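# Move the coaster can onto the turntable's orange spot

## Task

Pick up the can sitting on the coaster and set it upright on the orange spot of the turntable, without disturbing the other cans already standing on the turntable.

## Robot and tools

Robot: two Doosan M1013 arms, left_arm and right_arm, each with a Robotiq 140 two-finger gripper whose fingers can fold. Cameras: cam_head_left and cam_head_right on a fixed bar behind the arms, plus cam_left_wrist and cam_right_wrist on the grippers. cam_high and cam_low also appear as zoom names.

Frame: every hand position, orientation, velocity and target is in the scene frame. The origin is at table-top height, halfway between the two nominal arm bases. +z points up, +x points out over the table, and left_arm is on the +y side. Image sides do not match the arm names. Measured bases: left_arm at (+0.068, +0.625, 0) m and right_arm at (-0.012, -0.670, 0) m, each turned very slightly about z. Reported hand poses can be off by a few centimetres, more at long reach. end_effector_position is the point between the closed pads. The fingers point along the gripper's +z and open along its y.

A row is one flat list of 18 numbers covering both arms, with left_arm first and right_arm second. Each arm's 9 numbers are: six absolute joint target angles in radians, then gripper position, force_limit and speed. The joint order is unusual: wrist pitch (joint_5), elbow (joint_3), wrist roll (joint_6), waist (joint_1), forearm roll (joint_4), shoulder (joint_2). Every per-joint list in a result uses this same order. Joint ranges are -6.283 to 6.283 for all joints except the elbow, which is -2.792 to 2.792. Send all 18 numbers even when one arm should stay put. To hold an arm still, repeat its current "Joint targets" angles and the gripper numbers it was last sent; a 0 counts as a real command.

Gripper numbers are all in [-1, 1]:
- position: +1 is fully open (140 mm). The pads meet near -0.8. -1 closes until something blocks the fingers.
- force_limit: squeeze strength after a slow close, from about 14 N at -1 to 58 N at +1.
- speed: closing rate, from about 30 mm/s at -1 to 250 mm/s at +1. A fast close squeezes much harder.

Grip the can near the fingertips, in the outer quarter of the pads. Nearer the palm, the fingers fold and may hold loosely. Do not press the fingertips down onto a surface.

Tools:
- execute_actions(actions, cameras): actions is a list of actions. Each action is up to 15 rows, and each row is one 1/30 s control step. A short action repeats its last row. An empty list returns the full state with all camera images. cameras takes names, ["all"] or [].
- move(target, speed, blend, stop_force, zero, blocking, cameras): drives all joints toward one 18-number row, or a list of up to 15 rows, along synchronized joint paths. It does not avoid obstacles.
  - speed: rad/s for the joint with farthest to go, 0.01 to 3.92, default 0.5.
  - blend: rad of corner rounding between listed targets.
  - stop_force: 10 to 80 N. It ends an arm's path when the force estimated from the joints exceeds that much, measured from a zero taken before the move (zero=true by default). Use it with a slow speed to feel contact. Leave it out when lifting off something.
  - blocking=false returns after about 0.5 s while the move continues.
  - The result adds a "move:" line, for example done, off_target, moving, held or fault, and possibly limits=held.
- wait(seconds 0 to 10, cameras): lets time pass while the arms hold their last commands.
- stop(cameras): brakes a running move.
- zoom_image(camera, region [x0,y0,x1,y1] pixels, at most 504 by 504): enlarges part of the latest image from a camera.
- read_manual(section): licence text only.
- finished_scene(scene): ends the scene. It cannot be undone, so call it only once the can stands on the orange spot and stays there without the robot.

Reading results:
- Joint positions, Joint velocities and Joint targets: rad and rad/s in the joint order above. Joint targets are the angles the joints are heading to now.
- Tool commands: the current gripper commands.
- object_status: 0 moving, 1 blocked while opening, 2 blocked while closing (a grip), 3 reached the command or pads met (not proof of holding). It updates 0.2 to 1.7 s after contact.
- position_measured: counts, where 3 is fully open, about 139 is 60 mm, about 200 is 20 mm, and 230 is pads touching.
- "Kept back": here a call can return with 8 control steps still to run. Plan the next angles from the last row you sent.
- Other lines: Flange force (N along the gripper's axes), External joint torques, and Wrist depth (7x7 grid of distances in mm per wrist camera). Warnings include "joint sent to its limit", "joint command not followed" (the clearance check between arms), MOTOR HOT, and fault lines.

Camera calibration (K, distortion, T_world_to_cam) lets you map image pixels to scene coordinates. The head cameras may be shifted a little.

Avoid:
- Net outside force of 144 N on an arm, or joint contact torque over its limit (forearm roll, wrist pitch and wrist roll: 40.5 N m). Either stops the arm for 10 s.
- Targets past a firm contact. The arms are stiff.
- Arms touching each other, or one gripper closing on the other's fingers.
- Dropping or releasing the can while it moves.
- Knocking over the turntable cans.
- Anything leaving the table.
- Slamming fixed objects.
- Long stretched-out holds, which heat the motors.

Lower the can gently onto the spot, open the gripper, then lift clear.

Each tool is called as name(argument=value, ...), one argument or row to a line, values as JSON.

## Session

execute_actions(
  actions=[],
)

Scene clock: 0.00 s.
left_arm: end_effector_position=(+0.7896, +0.4657, +0.1931) position_measured=3 object_status=3 end_effector_quat_wxyz=(-0.109, +0.557, +0.809, +0.150) | right_arm: end_effector_position=(+0.4922, -0.5207, +0.3184) position_measured=3 object_status=3 end_effector_quat_wxyz=(-0.054, -0.541, +0.839, -0.004)
Joint names: [wrist pitch, elbow, wrist roll, waist, forearm roll, shoulder]
Joint positions: left_arm=[1.358 1.53 -0.884 -0.391 0.345 0.432] | right_arm=[1.448 1.772 3.823 0.221 -0.042 0.021]
Joint velocities: within noise
Joint torques (N m): no reading
External joint torques (N m): no reading
Flange force (N): no reading
Wrist depth (mm): cam_left_wrist=[311 318 327 336 348 1327 1405 / 309 316 326 335 1289 1321 1369 / 309 317 325 335 1264 1327 1355 / 307 142 325 335 1270 1295 1362 / - 120 323 333 1258 141 99 / - 311 322 333 1270 1276 95 / - 313 322 1218 1264 1308 -] | cam_right_wrist=[401 406 412 418 426 431 437 / 415 422 426 436 441 448 454 / 431 438 443 450 458 466 473 / 1312 134 462 471 474 133 490 / - 123 480 488 487 142 95 / - 495 499 505 458 455 - / - 1521 522 490 474 486 -]
Joint targets: left_arm=[1.358 1.530 -0.884 -0.391 0.345 0.432] | right_arm=[1.448 1.772 3.823 0.221 -0.042 0.021]
Tool commands: left_gripper/position=+1.0 left_gripper/force_limit=+1.0 left_gripper/speed=+1.0 right_gripper/position=+1.0 right_gripper/force_limit=+1.0 right_gripper/speed=+1.0
camera_calibration:
cam_left_wrist: T_world_to_cam=[[0.933818, 0.34336, 0.100439, -0.902955], [0.347066, -0.937593, -0.0215419, 0.173665], [0.0867746, 0.0549752, -0.99471, 0.243867], [0, 0, 0, 1]] pos_world=[0.761761, 0.459459, 0.33701]
cam_right_wrist: T_world_to_cam=[[-0.906758, 0.417478, 0.0591814, 0.654672], [0.418, 0.87157, 0.256207, 0.176883], [0.0553802, 0.257056, -0.964808, 0.556913], [0, 0, 0, 1]] pos_world=[0.48885, -0.570635, 0.453251]

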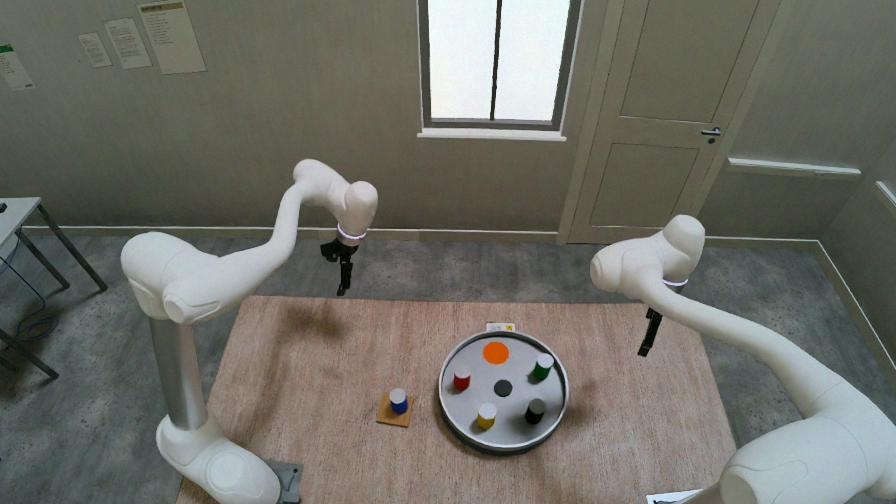

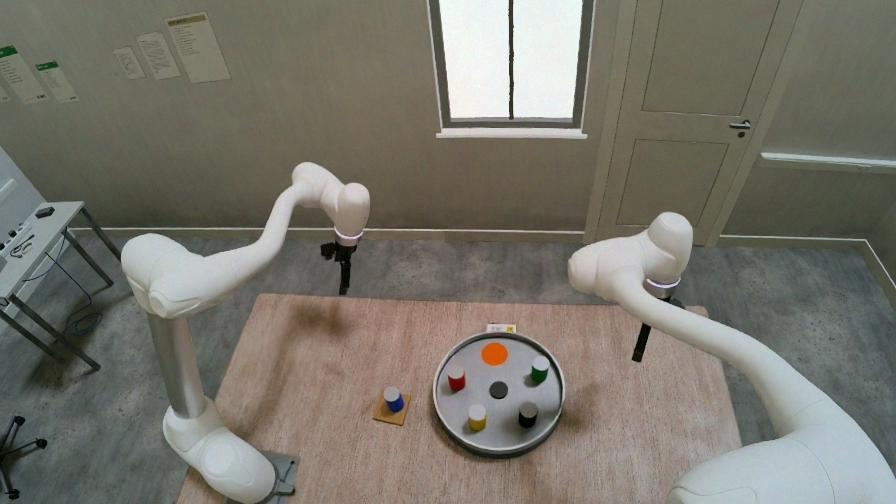

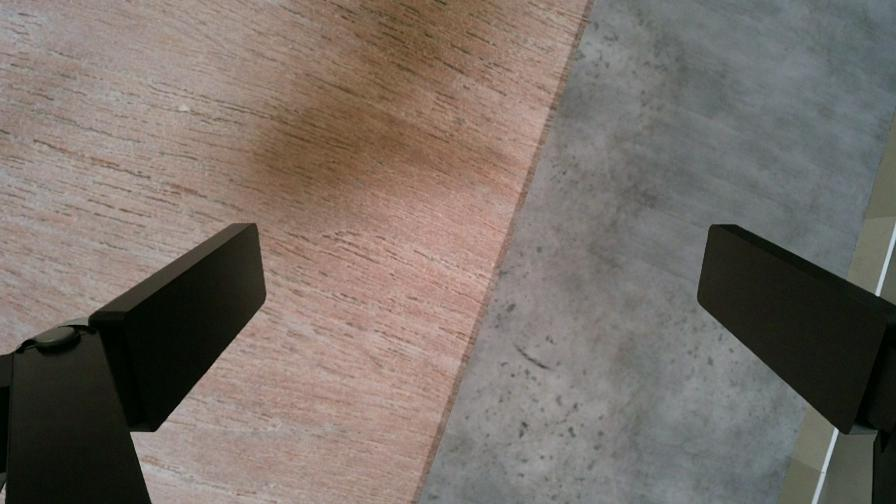

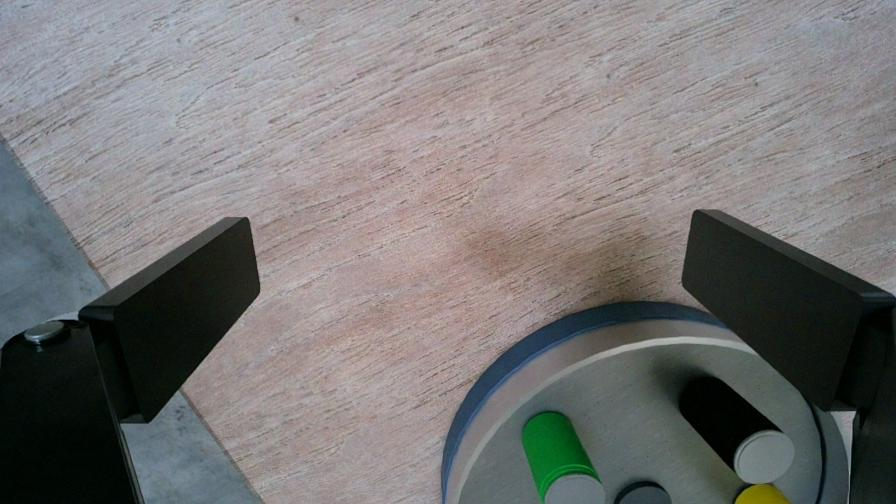

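move(
  target=[1.2435,1.92,0,-0.9412,0,-0.0219,1,-0.05,-0.5,1.448,1.772,3.823,0.221,-0.042,0.021,1,1,1],
  speed=0.6,
  cameras=["cam_left_wrist","cam_head_left"],
)

wait(
  seconds=1,
  cameras=["cam_head_left"],
)

Scene clock: 2.50 s.
left_arm: end_effector_position=(+0.3906, +0.2212, +0.2601) position_measured=3 object_status=3 end_effector_quat_wxyz=(+0.000, +0.954, +0.298, +0.000) | right_arm: end_effector_position=(+0.4920, -0.5210, +0.3186) position_measured=3 object_status=3 end_effector_quat_wxyz=(-0.054, -0.541, +0.839, -0.004)
Joint names: [wrist pitch, elbow, wrist roll, waist, forearm roll, shoulder]
Joint positions: left_arm=[1.244 1.92 0 -0.941 0 -0.022] | right_arm=[1.448 1.772 3.823 0.221 -0.042 0.021]
Joint torques (N m): left_arm=[0.17 -40.44 0.31 3.02 3.95 -38.97] | right_arm=[0.17 -37.85 -0.31 -1.16 4.23 -44.58]
External joint torques (N m): left_arm=[-0.18 1.08 -0.31 -2.94 0.13 1.77] | right_arm=[0.12 -2.72 0.31 1.1 -0.18 1.87]
Flange force (N): left_arm=[-6.2 1.2 2.8] | right_arm=[-6.6 -3.8 -4.3]
Wrist depth (mm): cam_left_wrist=[360 360 357 358 357 356 354 / 378 377 376 364 375 367 325 / 394 394 396 297 391 339 331 / 417 141 415 414 407 318 270 / - 120 439 435 418 370 99 / - 454 461 463 454 402 95 / - 495 493 488 485 423 -] | cam_right_wrist=[402 407 412 417 422 430 435 / 416 420 428 435 441 449 454 / 432 437 442 450 458 464 471 / 1326 134 461 470 478 142 488 / - 123 479 491 488 143 95 / - 493 501 503 457 457 95 / - 1521 521 484 428 489 -]
Joint targets: left_arm=[1.244 1.920 0.000 -0.941 0.000 -0.022] | right_arm=[1.448 1.772 3.823 0.221 -0.042 0.021]
move: done
camera_calibration:
cam_left_wrist: T_world_to_cam=[[0.570351, -0.821072, -0.0232451, -0.0214939], [-0.772234, -0.54564, 0.325473, 0.344629], [-0.27992, -0.167683, -0.945266, 0.538254], [0, 0, 0, 1]] pos_world=[0.429061, 0.260651, 0.396127]
Images, in order (width x height): cam_head_left 896x504, cam_left_wrist 896x504.

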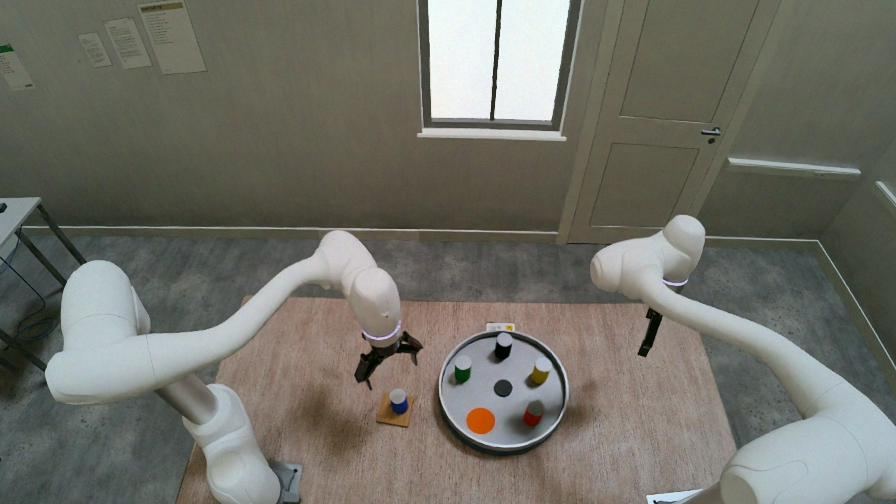

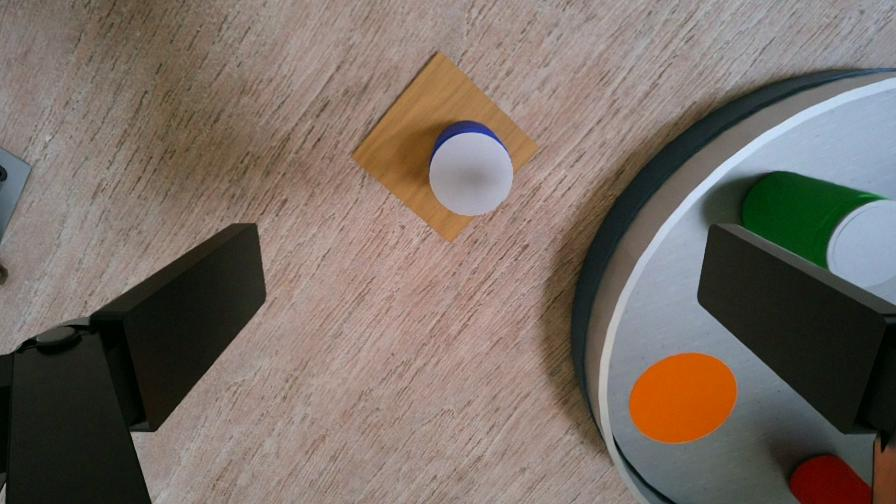

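Scene clock: 3.50 s.
left_arm: end_effector_position=(+0.3905, +0.2212, +0.2601) position_measured=3 object_status=3 end_effector_quat_wxyz=(+0.000, +0.954, +0.298, +0.000) | right_arm: end_effector_position=(+0.4920, -0.5210, +0.3186) position_measured=3 object_status=3 end_effector_quat_wxyz=(-0.054, -0.541, +0.839, -0.004)
Joint names: [wrist pitch, elbow, wrist roll, waist, forearm roll, shoulder]
Joint positions: left_arm=[1.243 1.92 0 -0.941 0 -0.022] | right_arm=[1.448 1.772 3.823 0.221 -0.042 0.021]
Joint torques (N m): left_arm=[0.15 -40.32 0.33 3.05 3.99 -38.3] | right_arm=[0.17 -37.74 -0.32 -1.42 4.23 -44.79]
External joint torques (N m): left_arm=[-0.16 0.92 -0.33 -3 0.1 1.05] | right_arm=[0.13 -2.94 0.32 1.38 -0.17 1.93]
Flange force (N): left_arm=[-6.4 0.3 2.1] | right_arm=[-7.3 -3.8 -4.7]
Wrist depth (mm): cam_left_wrist=[359 359 359 358 358 356 356 / 377 377 374 365 374 367 325 / 396 396 394 380 391 338 328 / 416 142 414 414 410 318 353 / - 120 437 437 420 339 99 / - 453 461 462 451 315 94 / - 494 491 490 485 422 -] | cam_right_wrist=[402 407 412 417 426 432 436 / 415 420 426 434 442 448 457 / 432 437 443 447 458 464 473 / 1306 134 463 469 477 142 488 / - 123 479 489 487 142 95 / - 492 501 502 454 462 - / - 1557 524 483 477 491 -]
Joint targets: left_arm=[1.244 1.920 0.000 -0.941 0.000 -0.022] | right_arm=[1.448 1.772 3.823 0.221 -0.042 0.021]
Tool commands: left_gripper/position=+1.0 left_gripper/force_limit=-0.05 left_gripper/speed=-0.5 right_gripper/position=+1.0 right_gripper/force_limit=+1.0 right_gripper/speed=+1.0
wait: 1.00 s; at rest by 0.17 s
Images, in order (width x height): cam_head_left 896x504.

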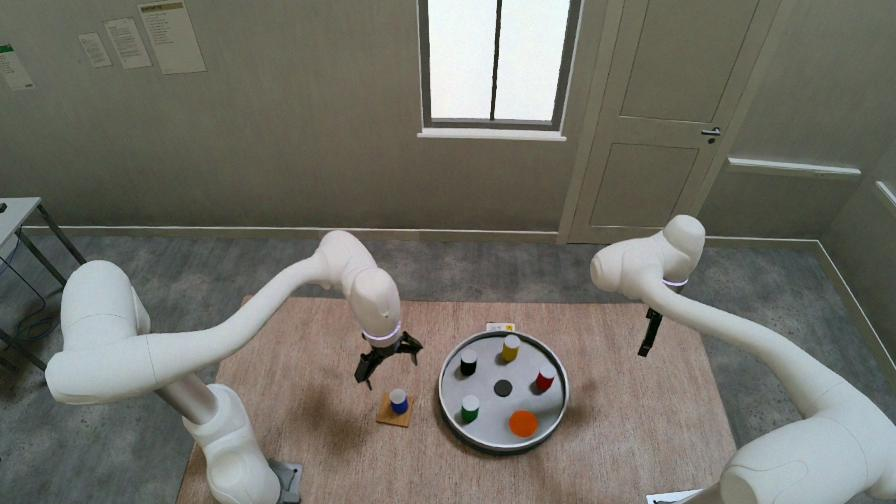

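move(
  target=[
    [0.9460,2.0999,0,-0.9305,0,0.0957,1,-0.05,-0.5,1.448,1.772,3.823,0.221,-0.042,0.021,1,1,1],
    [0.9460,2.0999,0,-0.9305,0,0.0957,-1,-0.05,-1,1.448,1.772,3.823,0.221,-0.042,0.021,1,1,1],
    [1.2435,1.9249,0,-0.9305,0,-0.0268,-1,-0.05,-1,1.448,1.772,3.823,0.221,-0.042,0.021,1,1,1],
  ],
  speed=0.35,
)

move(
  target=[1.3159,1.5769,0,-1.1132,0,0.2488,-1,-0.05,-1,1.448,1.772,3.823,0.221,-0.042,0.021,1,1,1],
  speed=0.4,
  cameras=["cam_left_wrist"],
)

wait(
  seconds=1,
  cameras=["cam_left_wrist","cam_head_left"],
)

wait(
  seconds=1,
  cameras=["cam_left_wrist","cam_head_left"],
)

wait(
  seconds=1,
  cameras=["cam_left_wrist","cam_head_left"],
)

wait(
  seconds=1,
  cameras=["cam_left_wrist","cam_head_left"],
)

wait(
  seconds=1,
  cameras=["cam_left_wrist","cam_head_left"],
)

Scene clock: 10.37 s.
left_arm: end_effector_position=(+0.3931, +0.2272, +0.2600) position_measured=152 object_status=2 end_effector_quat_wxyz=(+0.000, +0.953, +0.303, +0.000) | right_arm: end_effector_position=(+0.4920, -0.5210, +0.3186) position_measured=3 object_status=3 end_effector_quat_wxyz=(-0.054, -0.541, +0.839, -0.004)
Joint names: [wrist pitch, elbow, wrist roll, waist, forearm roll, shoulder]
Joint positions: left_arm=[1.243 1.925 0 -0.93 0 -0.027] | right_arm=[1.448 1.772 3.823 0.221 -0.042 0.021]
Joint torques (N m): left_arm=[0.17 -41.16 0.32 3.46 3.95 -38.9] | right_arm=[0.18 -37.75 -0.29 -1.13 4.21 -44.85]
External joint torques (N m): left_arm=[-0.18 1.84 -0.32 -3.69 0.13 2.61] | right_arm=[0.12 -2.95 0.29 1.19 -0.15 2.04]
Flange force (N): left_arm=[-7.7 1.3 4.3] | right_arm=[-7.1 -4.2 -4.7]
Wrist depth (mm): cam_left_wrist=[360 358 359 357 357 356 354 / 376 376 376 369 374 370 328 / 393 395 395 200 389 342 338 / 417 415 408 - 139 343 350 / 437 93 93 449 120 93 367 / - - - 461 460 70 73 / - - - 491 490 - -] | cam_right_wrist=[401 406 412 420 425 431 437 / 416 421 428 433 443 447 454 / 430 437 444 451 457 462 473 / 1312 134 461 468 477 142 489 / - 123 481 488 487 142 95 / - 494 501 503 457 469 - / - 1530 522 483 477 488 -]
Joint targets: left_arm=[1.244 1.925 0.000 -0.930 0.000 -0.027] | right_arm=[1.448 1.772 3.823 0.221 -0.042 0.021]
move: done

Scene clock: 11.63 s.
left_arm: end_effector_position=(+0.3914, +0.0107, +0.2800) position_measured=152 object_status=2 end_effector_quat_wxyz=(+0.000, +0.977, +0.215, +0.000) | right_arm: end_effector_position=(+0.4920, -0.5210, +0.3186) position_measured=3 object_status=3 end_effector_quat_wxyz=(-0.054, -0.541, +0.839, -0.004)
Joint names: [wrist pitch, elbow, wrist roll, waist, forearm roll, shoulder]
Joint positions: left_arm=[1.316 1.577 0 -1.113 0 0.249] | right_arm=[1.448 1.772 3.823 0.221 -0.042 0.021]
Joint torques (N m): left_arm=[0.13 -42.38 0.34 3.74 4.01 -67.08] | right_arm=[0.18 -37.74 -0.35 -1.46 4.26 -44.76]
External joint torques (N m): left_arm=[-0.13 2.04 -0.34 -3.59 0.18 1.25] | right_arm=[0.12 -2.99 0.35 1.46 -0.19 1.8]
Flange force (N): left_arm=[-5.8 -2.2 3.4] | right_arm=[-7.3 -3.6 -4.8]
Wrist depth (mm): cam_left_wrist=[378 366 375 328 328 326 324 / 396 390 396 340 344 342 338 / 415 415 413 200 356 354 357 / 439 436 427 153 153 377 375 / 458 93 93 163 120 93 387 / - - - 484 415 70 73 / - - - 515 513 - -] | cam_right_wrist=[403 407 413 418 425 428 435 / 416 422 429 433 443 447 456 / 430 437 447 451 455 466 472 / 1319 133 462 469 477 142 486 / - 123 480 489 488 143 95 / - 493 500 503 459 432 - / - 1557 521 515 482 487 -]
Joint targets: left_arm=[1.316 1.577 0.000 -1.113 0.000 0.249] | right_arm=[1.448 1.772 3.823 0.221 -0.042 0.021]
move: done
camera_calibration:
cam_left_wrist: T_world_to_cam=[[0.421428, -0.906566, -0.0231485, -0.135162], [-0.854234, -0.405411, 0.325464, 0.254519], [-0.304439, -0.117385, -0.945271, 0.531056], [0, 0, 0, 1]] pos_world=[0.436054, 0.0429895, 0.416027]
Images, in order (width x height): cam_left_wrist 896x504.

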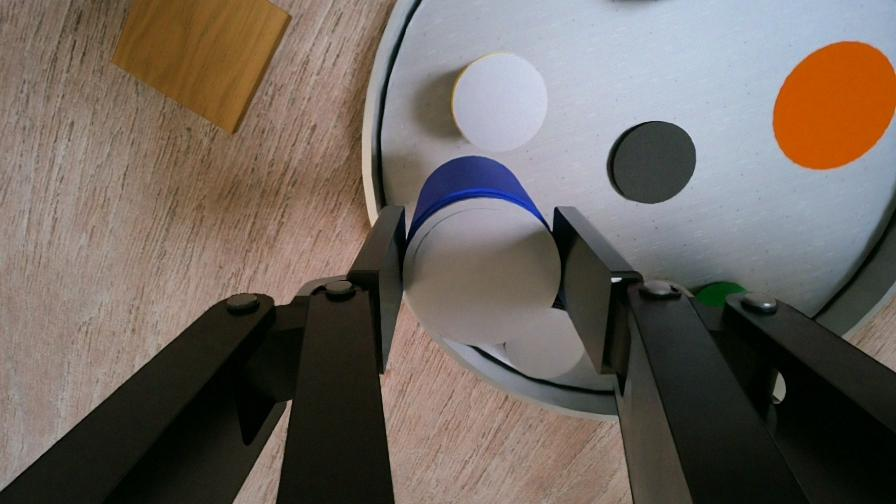

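Scene clock: 12.63 s.
left_arm: end_effector_position=(+0.3914, +0.0107, +0.2799) position_measured=152 object_status=2 end_effector_quat_wxyz=(+0.000, +0.977, +0.215, +0.000) | right_arm: end_effector_position=(+0.4920, -0.5210, +0.3186) position_measured=3 object_status=3 end_effector_quat_wxyz=(-0.054, -0.541, +0.839, -0.004)
Joint names: [wrist pitch, elbow, wrist roll, waist, forearm roll, shoulder]
Joint positions: left_arm=[1.316 1.577 0 -1.113 0 0.249] | right_arm=[1.448 1.772 3.823 0.221 -0.042 0.021]
Joint torques (N m): left_arm=[0.18 -42.42 0.29 3.11 4.06 -70.62] | right_arm=[0.22 -37.87 -0.3 -1.3 4.23 -44.82]
External joint torques (N m): left_arm=[-0.19 2.31 -0.29 -3.12 0.11 5.46] | right_arm=[0.08 -2.77 0.3 1.21 -0.18 2.04]
Flange force (N): left_arm=[-4.7 3.8 5.6] | right_arm=[-7.0 -3.9 -4.3]
Wrist depth (mm): cam_left_wrist=[377 365 375 324 322 330 324 / 394 392 394 344 342 340 341 / 416 415 414 200 355 356 342 / 438 437 428 152 146 376 375 / 458 93 93 160 120 93 388 / - - - 488 414 70 73 / - - - 513 514 - -] | cam_right_wrist=[403 405 412 418 425 431 438 / 415 422 429 436 440 448 454 / 429 438 443 451 458 465 474 / 1326 134 461 470 477 142 485 / - 123 481 488 489 142 95 / - 494 501 505 457 455 - / - 1530 523 486 467 486 -]
Joint targets: left_arm=[1.316 1.577 0.000 -1.113 0.000 0.249] | right_arm=[1.448 1.772 3.823 0.221 -0.042 0.021]
Tool commands: left_gripper/position=-1.0 left_gripper/force_limit=-0.05 left_gripper/speed=-1.0 right_gripper/position=+1.0 right_gripper/force_limit=+1.0 right_gripper/speed=+1.0
wait: 1.00 s; at rest by 0.17 s
camera_calibration:
cam_left_wrist: T_world_to_cam=[[0.421273, -0.906636, -0.0232303, -0.135018], [-0.854277, -0.405285, 0.325508, 0.254461], [-0.304532, -0.117283, -0.945254, 0.53096], [0, 0, 0, 1]] pos_world=[0.435954, 0.0429894, 0.415927]
Images, in order (width x height): cam_head_left 896x504, cam_left_wrist 896x504.

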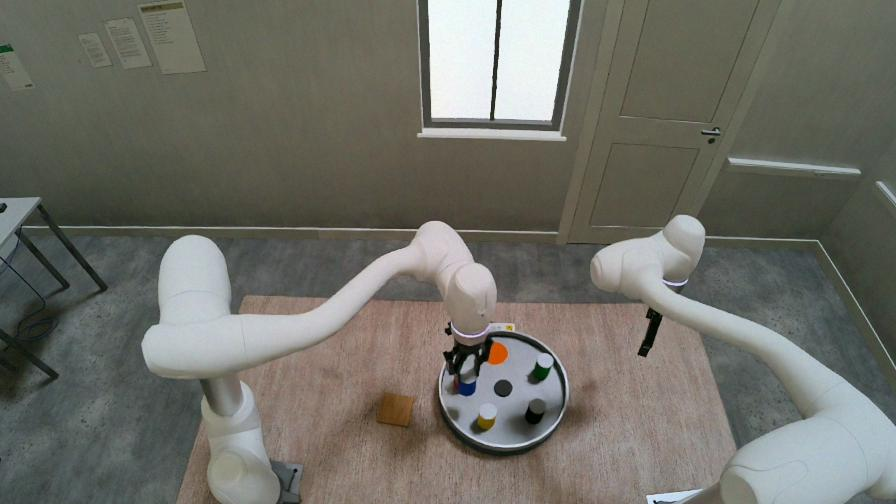

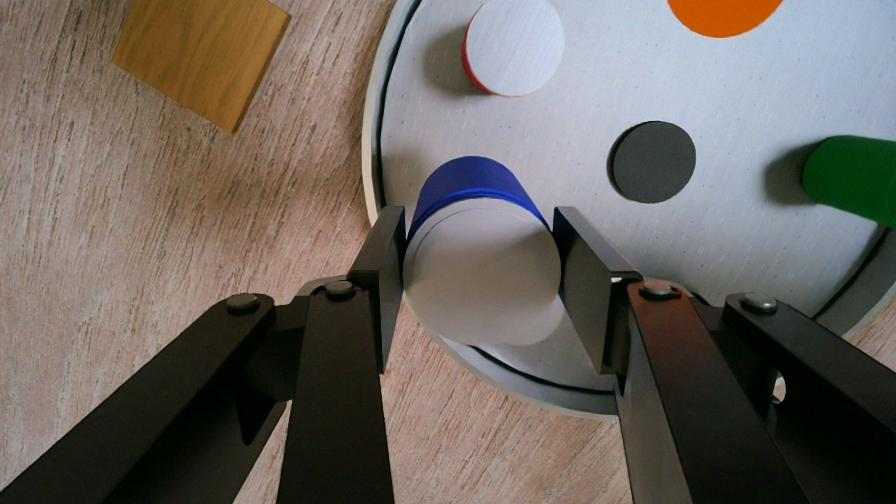

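Scene clock: 13.63 s.
left_arm: end_effector_position=(+0.3914, +0.0107, +0.2799) position_measured=152 object_status=2 end_effector_quat_wxyz=(+0.000, +0.977, +0.215, +0.000) | right_arm: end_effector_position=(+0.4920, -0.5210, +0.3186) position_measured=3 object_status=3 end_effector_quat_wxyz=(-0.054, -0.541, +0.839, -0.004)
Joint names: [wrist pitch, elbow, wrist roll, waist, forearm roll, shoulder]
Joint positions: left_arm=[1.316 1.577 0 -1.113 0 0.249] | right_arm=[1.448 1.772 3.823 0.221 -0.042 0.021]
Joint torques (N m): left_arm=[0.19 -42.26 0.36 3.33 4.07 -69.91] | right_arm=[0.19 -37.9 -0.31 -1.38 4.27 -44.57]
External joint torques (N m): left_arm=[-0.19 2.12 -0.36 -3.26 0.1 4.47] | right_arm=[0.11 -2.7 0.31 1.46 -0.21 1.76]
Flange force (N): left_arm=[-5.1 2.6 5.0] | right_arm=[-7.0 -3.2 -4.3]
Wrist depth (mm): cam_left_wrist=[378 366 376 327 329 327 325 / 396 391 394 343 343 340 340 / 414 415 415 200 355 356 350 / 437 438 426 - 146 376 374 / 457 93 93 373 120 93 387 / - - - 484 412 70 73 / - - - 514 512 - -] | cam_right_wrist=[404 406 412 417 424 429 437 / 416 419 429 435 440 448 455 / 430 437 443 450 458 466 474 / 1326 134 462 468 476 142 487 / - 123 482 487 485 142 95 / - 492 499 507 455 463 - / - 1539 520 487 466 484 -]
Joint targets: left_arm=[1.316 1.577 0.000 -1.113 0.000 0.249] | right_arm=[1.448 1.772 3.823 0.221 -0.042 0.021]
Tool commands: left_gripper/position=-1.0 left_gripper/force_limit=-0.05 left_gripper/speed=-1.0 right_gripper/position=+1.0 right_gripper/force_limit=+1.0 right_gripper/speed=+1.0
wait: 1.00 s; at rest by 0.17 s
camera_calibration:
cam_left_wrist: T_world_to_cam=[[0.421336, -0.906609, -0.0231585, -0.135077], [-0.854247, -0.405318, 0.325545, 0.254434], [-0.304529, -0.117381, -0.945243, 0.530958], [0, 0, 0, 1]] pos_world=[0.435954, 0.0429895, 0.415927]
Images, in order (width x height): cam_head_left 896x504, cam_left_wrist 896x504.

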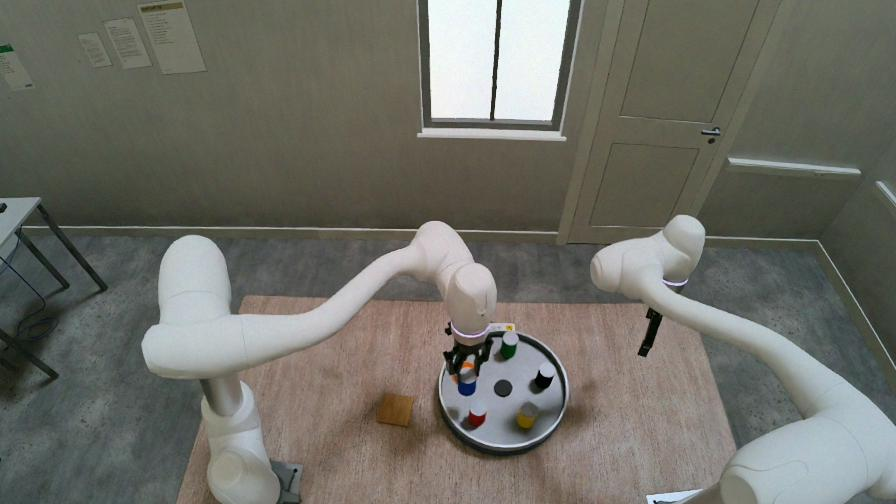

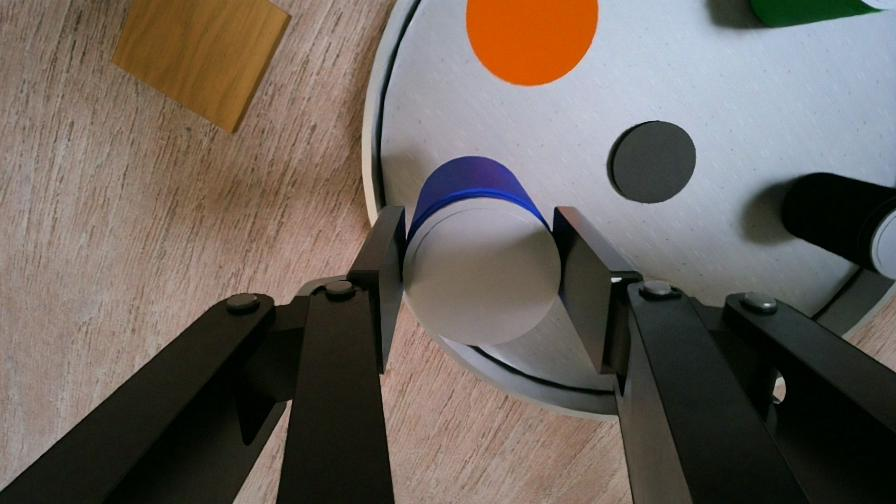

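Scene clock: 14.63 s.
left_arm: end_effector_position=(+0.3914, +0.0107, +0.2799) position_measured=152 object_status=2 end_effector_quat_wxyz=(+0.000, +0.977, +0.215, +0.000) | right_arm: end_effector_position=(+0.4920, -0.5210, +0.3186) position_measured=3 object_status=3 end_effector_quat_wxyz=(-0.054, -0.541, +0.839, -0.004)
Joint names: [wrist pitch, elbow, wrist roll, waist, forearm roll, shoulder]
Joint positions: left_arm=[1.316 1.577 0 -1.113 0 0.249] | right_arm=[1.448 1.772 3.823 0.221 -0.042 0.021]
Joint torques (N m): left_arm=[0.21 -42.4 0.35 3.27 4.01 -70.32] | right_arm=[0.17 -37.86 -0.33 -1.38 4.24 -44.66]
External joint torques (N m): left_arm=[-0.22 2.17 -0.35 -3.14 0.17 4.69] | right_arm=[0.13 -2.66 0.33 1.4 -0.19 1.96]
Flange force (N): left_arm=[-4.9 2.9 5.2] | right_arm=[-7.1 -3.5 -4.3]
Wrist depth (mm): cam_left_wrist=[377 366 374 327 327 326 285 / 396 392 394 343 342 340 341 / 414 415 413 182 356 354 357 / 438 437 428 - 146 378 316 / 457 93 93 376 121 93 388 / - - - 487 413 70 73 / - - - 514 516 - -] | cam_right_wrist=[401 406 413 419 425 430 436 / 416 422 429 433 440 447 456 / 432 435 444 450 458 466 472 / 1306 134 461 468 474 142 487 / - 123 480 491 484 142 95 / - 494 502 505 454 465 - / - 1530 524 484 475 485 -]
Joint targets: left_arm=[1.316 1.577 0.000 -1.113 0.000 0.249] | right_arm=[1.448 1.772 3.823 0.221 -0.042 0.021]
Tool commands: left_gripper/position=-1.0 left_gripper/force_limit=-0.05 left_gripper/speed=-1.0 right_gripper/position=+1.0 right_gripper/force_limit=+1.0 right_gripper/speed=+1.0
wait: 1.00 s; at rest by 0.17 s
camera_calibration:
cam_left_wrist: T_world_to_cam=[[0.421336, -0.906609, -0.0231585, -0.135077], [-0.854247, -0.405318, 0.325545, 0.254434], [-0.304529, -0.117381, -0.945243, 0.530958], [0, 0, 0, 1]] pos_world=[0.435954, 0.0429895, 0.415927]
Images, in order (width x height): cam_head_left 896x504, cam_left_wrist 896x504.

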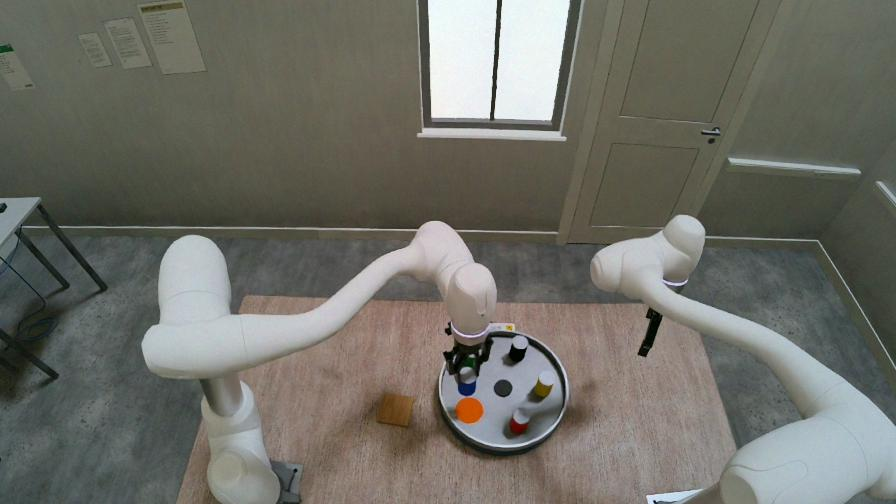

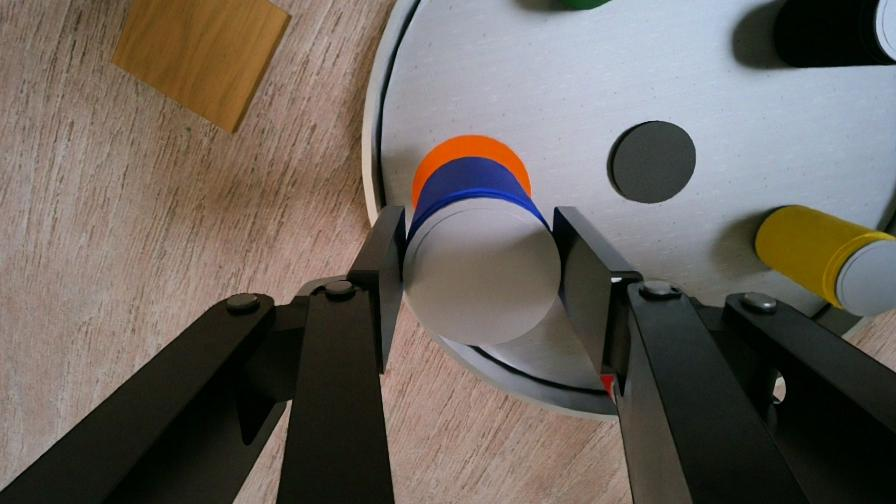

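Scene clock: 15.63 s.
left_arm: end_effector_position=(+0.3914, +0.0107, +0.2799) position_measured=152 object_status=2 end_effector_quat_wxyz=(+0.000, +0.977, +0.215, +0.000) | right_arm: end_effector_position=(+0.4920, -0.5210, +0.3186) position_measured=3 object_status=3 end_effector_quat_wxyz=(-0.054, -0.541, +0.839, -0.004)
Joint names: [wrist pitch, elbow, wrist roll, waist, forearm roll, shoulder]
Joint positions: left_arm=[1.316 1.577 0 -1.113 0 0.249] | right_arm=[1.448 1.772 3.823 0.221 -0.042 0.021]
Joint torques (N m): left_arm=[0.14 -42.47 0.36 3.27 4.04 -70.02] | right_arm=[0.19 -38.09 -0.32 -1.48 4.24 -44.66]
External joint torques (N m): left_arm=[-0.15 2.35 -0.36 -3.11 0.13 4.6] | right_arm=[0.1 -2.66 0.32 1.52 -0.17 1.73]
Flange force (N): left_arm=[-4.9 2.4 5.2] | right_arm=[-7.0 -3.1 -4.3]
Wrist depth (mm): cam_left_wrist=[376 366 376 328 327 325 318 / 395 392 393 340 343 340 340 / 416 415 413 200 356 354 357 / 437 436 427 151 149 373 368 / 459 93 93 161 121 93 300 / - - - 482 411 71 73 / - - - 515 515 - -] | cam_right_wrist=[400 406 414 418 425 431 436 / 416 420 427 435 440 447 453 / 432 440 445 449 458 466 470 / 1312 134 462 470 477 142 487 / - 123 480 491 486 143 95 / - 495 501 501 455 464 - / - 1539 525 479 479 490 -]
Joint targets: left_arm=[1.316 1.577 0.000 -1.113 0.000 0.249] | right_arm=[1.448 1.772 3.823 0.221 -0.042 0.021]
Tool commands: left_gripper/position=-1.0 left_gripper/force_limit=-0.05 left_gripper/speed=-1.0 right_gripper/position=+1.0 right_gripper/force_limit=+1.0 right_gripper/speed=+1.0
wait: 1.00 s; at rest by 0.17 s
camera_calibration:
cam_left_wrist: T_world_to_cam=[[0.421336, -0.906609, -0.0231585, -0.135077], [-0.854247, -0.405318, 0.325545, 0.254434], [-0.304529, -0.117381, -0.945243, 0.530958], [0, 0, 0, 1]] pos_world=[0.435954, 0.0429895, 0.415927]
Images, in order (width x height): cam_head_left 896x504, cam_left_wrist 896x504.

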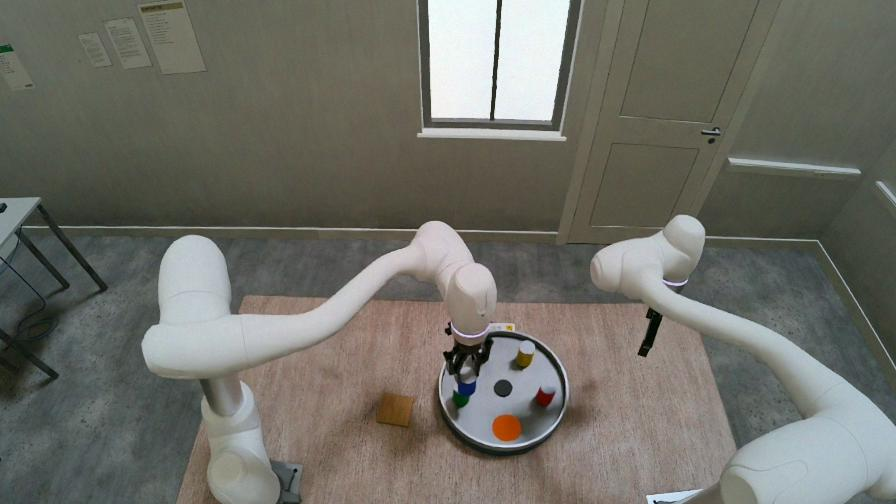

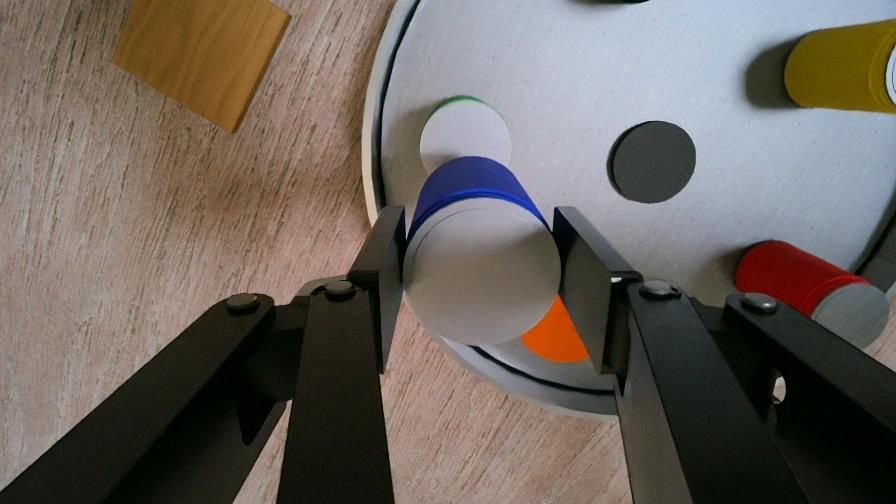

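Scene clock: 16.63 s.
left_arm: end_effector_position=(+0.3914, +0.0107, +0.2799) position_measured=152 object_status=2 end_effector_quat_wxyz=(+0.000, +0.977, +0.215, +0.000) | right_arm: end_effector_position=(+0.4920, -0.5210, +0.3186) position_measured=3 object_status=3 end_effector_quat_wxyz=(-0.054, -0.541, +0.839, -0.004)
Joint names: [wrist pitch, elbow, wrist roll, waist, forearm roll, shoulder]
Joint positions: left_arm=[1.316 1.577 0 -1.113 0 0.249] | right_arm=[1.448 1.772 3.823 0.221 -0.042 0.021]
Joint torques (N m): left_arm=[0.17 -42.22 0.36 3.36 4.01 -69.6] | right_arm=[0.21 -37.86 -0.34 -1.3 4.27 -44.55]
External joint torques (N m): left_arm=[-0.18 2.01 -0.36 -3.35 0.17 4.27] | right_arm=[0.08 -2.98 0.34 1.39 -0.19 1.5]
Flange force (N): left_arm=[-5.2 2.6 4.7] | right_arm=[-6.9 -3.3 -4.8]
Wrist depth (mm): cam_left_wrist=[376 366 376 325 328 325 325 / 393 392 392 336 342 340 326 / 415 415 414 200 356 354 357 / 439 437 425 - 145 374 376 / 457 93 93 303 138 91 388 / - - - 481 394 71 73 / - - - 514 514 - -] | cam_right_wrist=[401 406 414 418 425 429 438 / 416 422 428 434 441 447 454 / 432 437 445 449 458 466 472 / 1312 134 462 468 476 142 489 / - 123 480 487 488 133 95 / - 495 502 504 460 468 - / - 1548 524 501 476 486 -]
Joint targets: left_arm=[1.316 1.577 0.000 -1.113 0.000 0.249] | right_arm=[1.448 1.772 3.823 0.221 -0.042 0.021]
Tool commands: left_gripper/position=-1.0 left_gripper/force_limit=-0.05 left_gripper/speed=-1.0 right_gripper/position=+1.0 right_gripper/force_limit=+1.0 right_gripper/speed=+1.0
wait: 1.00 s; at rest by 0.17 s
camera_calibration:
cam_left_wrist: T_world_to_cam=[[0.421336, -0.906609, -0.0231585, -0.135077], [-0.854247, -0.405318, 0.325545, 0.254434], [-0.304529, -0.117381, -0.945243, 0.530958], [0, 0, 0, 1]] pos_world=[0.435954, 0.0429895, 0.415927]
Images, in order (width x height): cam_head_left 896x504, cam_left_wrist 896x504.

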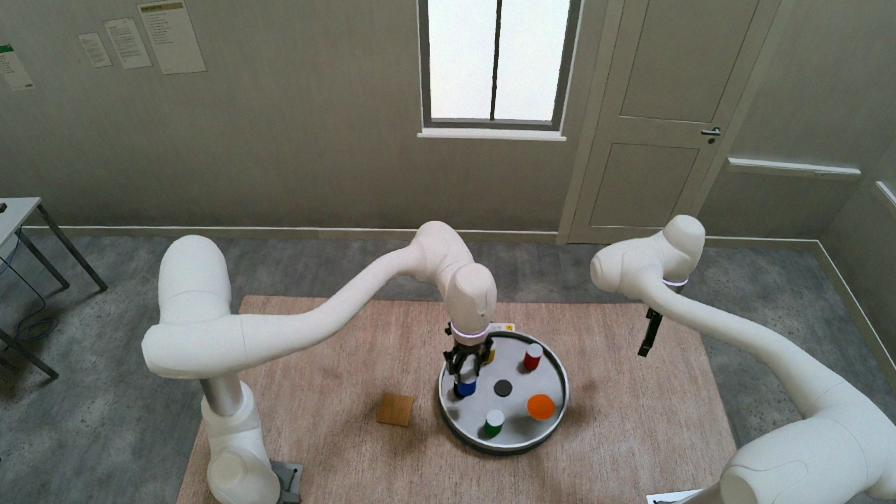

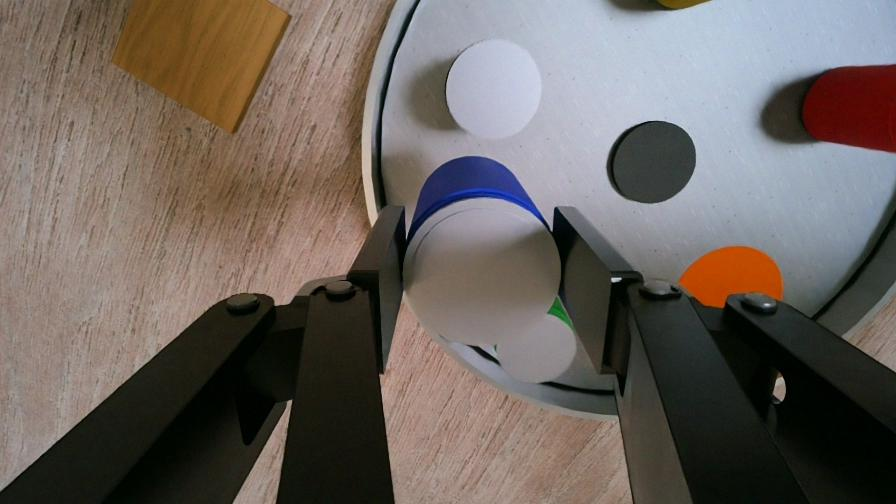

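wait(
  seconds=3.2,
  cameras=["cam_left_wrist"],
)

Scene clock: 20.60 s.
left_arm: end_effector_position=(+0.3914, +0.0107, +0.2799) position_measured=152 object_status=2 end_effector_quat_wxyz=(+0.000, +0.977, +0.215, +0.000) | right_arm: end_effector_position=(+0.4920, -0.5210, +0.3186) position_measured=3 object_status=3 end_effector_quat_wxyz=(-0.054, -0.541, +0.839, -0.004)
Joint names: [wrist pitch, elbow, wrist roll, waist, forearm roll, shoulder]
Joint positions: left_arm=[1.316 1.577 0 -1.113 0 0.249] | right_arm=[1.448 1.772 3.823 0.221 -0.042 0.021]
Joint torques (N m): left_arm=[0.15 -42.35 0.3 3.08 4.08 -69.79] | right_arm=[0.16 -37.91 -0.33 -1.42 4.23 -44.84]
External joint torques (N m): left_arm=[-0.16 2.12 -0.3 -3.08 0.1 4.14] | right_arm=[0.13 -2.81 0.33 1.55 -0.16 1.91]
Flange force (N): left_arm=[-4.8 2.1 4.8] | right_arm=[-7.4 -3.4 -4.5]
Wrist depth (mm): cam_left_wrist=[378 366 374 329 326 326 320 / 395 389 393 337 342 341 337 / 417 415 411 179 356 354 357 / 437 437 429 155 150 373 373 / 455 93 93 160 120 93 300 / - - - 484 414 70 73 / - - - 513 514 - -] | cam_right_wrist=[402 406 414 418 426 431 438 / 416 420 427 435 442 446 455 / 432 437 443 452 459 465 474 / 1319 134 462 468 475 142 490 / - 123 480 487 486 142 95 / - 496 501 504 458 458 - / - 1557 520 481 479 488 -]
Joint targets: left_arm=[1.316 1.577 0.000 -1.113 0.000 0.249] | right_arm=[1.448 1.772 3.823 0.221 -0.042 0.021]
Tool commands: left_gripper/position=-1.0 left_gripper/force_limit=-0.05 left_gripper/speed=-1.0 right_gripper/position=+1.0 right_gripper/force_limit=+1.0 right_gripper/speed=+1.0
wait: 3.20 s; at rest from the start
camera_calibration:
cam_left_wrist: T_world_to_cam=[[0.421336, -0.906609, -0.0231585, -0.135077], [-0.854247, -0.405318, 0.325545, 0.254434], [-0.304529, -0.117381, -0.945243, 0.530958], [0, 0, 0, 1]] pos_world=[0.435954, 0.0429895, 0.415927]
Images, in order (width x height): cam_left_wrist 896x504.

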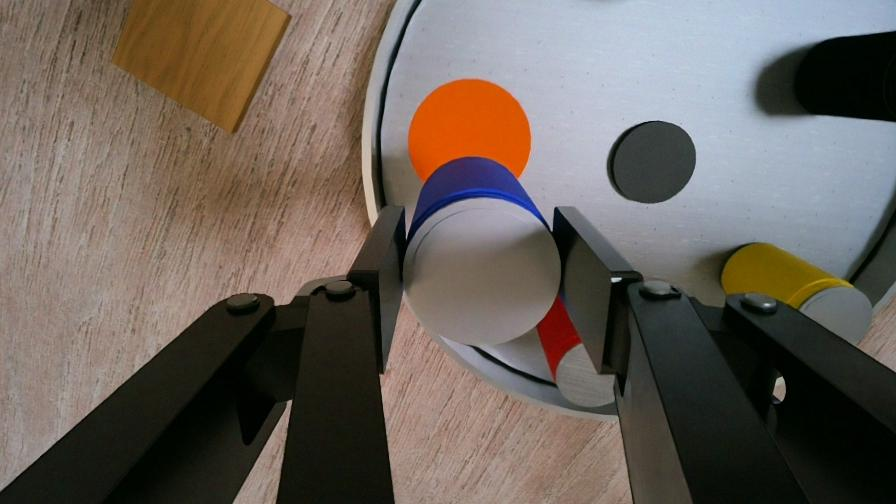

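wait(
  seconds=0.2,
)

Scene clock: 22.50 s.
left_arm: end_effector_position=(+0.3914, +0.0107, +0.2799) position_measured=152 object_status=2 end_effector_quat_wxyz=(+0.000, +0.977, +0.215, +0.000) | right_arm: end_effector_position=(+0.4920, -0.5210, +0.3186) position_measured=3 object_status=3 end_effector_quat_wxyz=(-0.054, -0.541, +0.839, -0.004)
Joint names: [wrist pitch, elbow, wrist roll, waist, forearm roll, shoulder]
Joint positions: left_arm=[1.316 1.577 0 -1.113 0 0.249] | right_arm=[1.448 1.772 3.823 0.221 -0.042 0.021]
Joint torques (N m): left_arm=[0.12 -42.34 0.33 2.84 4.08 -69.96] | right_arm=[0.22 -37.7 -0.31 -1.48 4.22 -44.93]
External joint torques (N m): left_arm=[-0.13 2.17 -0.33 -2.79 0.09 4.6] | right_arm=[0.06 -3.43 0.32 1.48 -0.12 1.72]
Flange force (N): left_arm=[-4.4 2.8 5.0] | right_arm=[-7.7 -4.0 -5.4]
Wrist depth (mm): cam_left_wrist=[377 367 376 327 328 325 325 / 396 391 394 343 343 341 340 / 415 415 414 200 355 355 331 / 439 437 426 155 145 376 376 / 457 93 93 160 120 91 388 / - - - 486 414 70 73 / - - - 516 514 - -] | cam_right_wrist=[401 408 414 418 425 429 436 / 416 422 427 435 440 447 454 / 430 437 443 452 458 463 472 / 1312 134 460 469 474 142 488 / - 123 481 490 484 143 95 / - 494 502 503 457 458 - / - 1521 523 486 474 487 -]
Joint targets: left_arm=[1.316 1.577 0.000 -1.113 0.000 0.249] | right_arm=[1.448 1.772 3.823 0.221 -0.042 0.021]
Tool commands: left_gripper/position=-1.0 left_gripper/force_limit=-0.05 left_gripper/speed=-1.0 right_gripper/position=+1.0 right_gripper/force_limit=+1.0 right_gripper/speed=+1.0
wait: 0.20 s; at rest from the start


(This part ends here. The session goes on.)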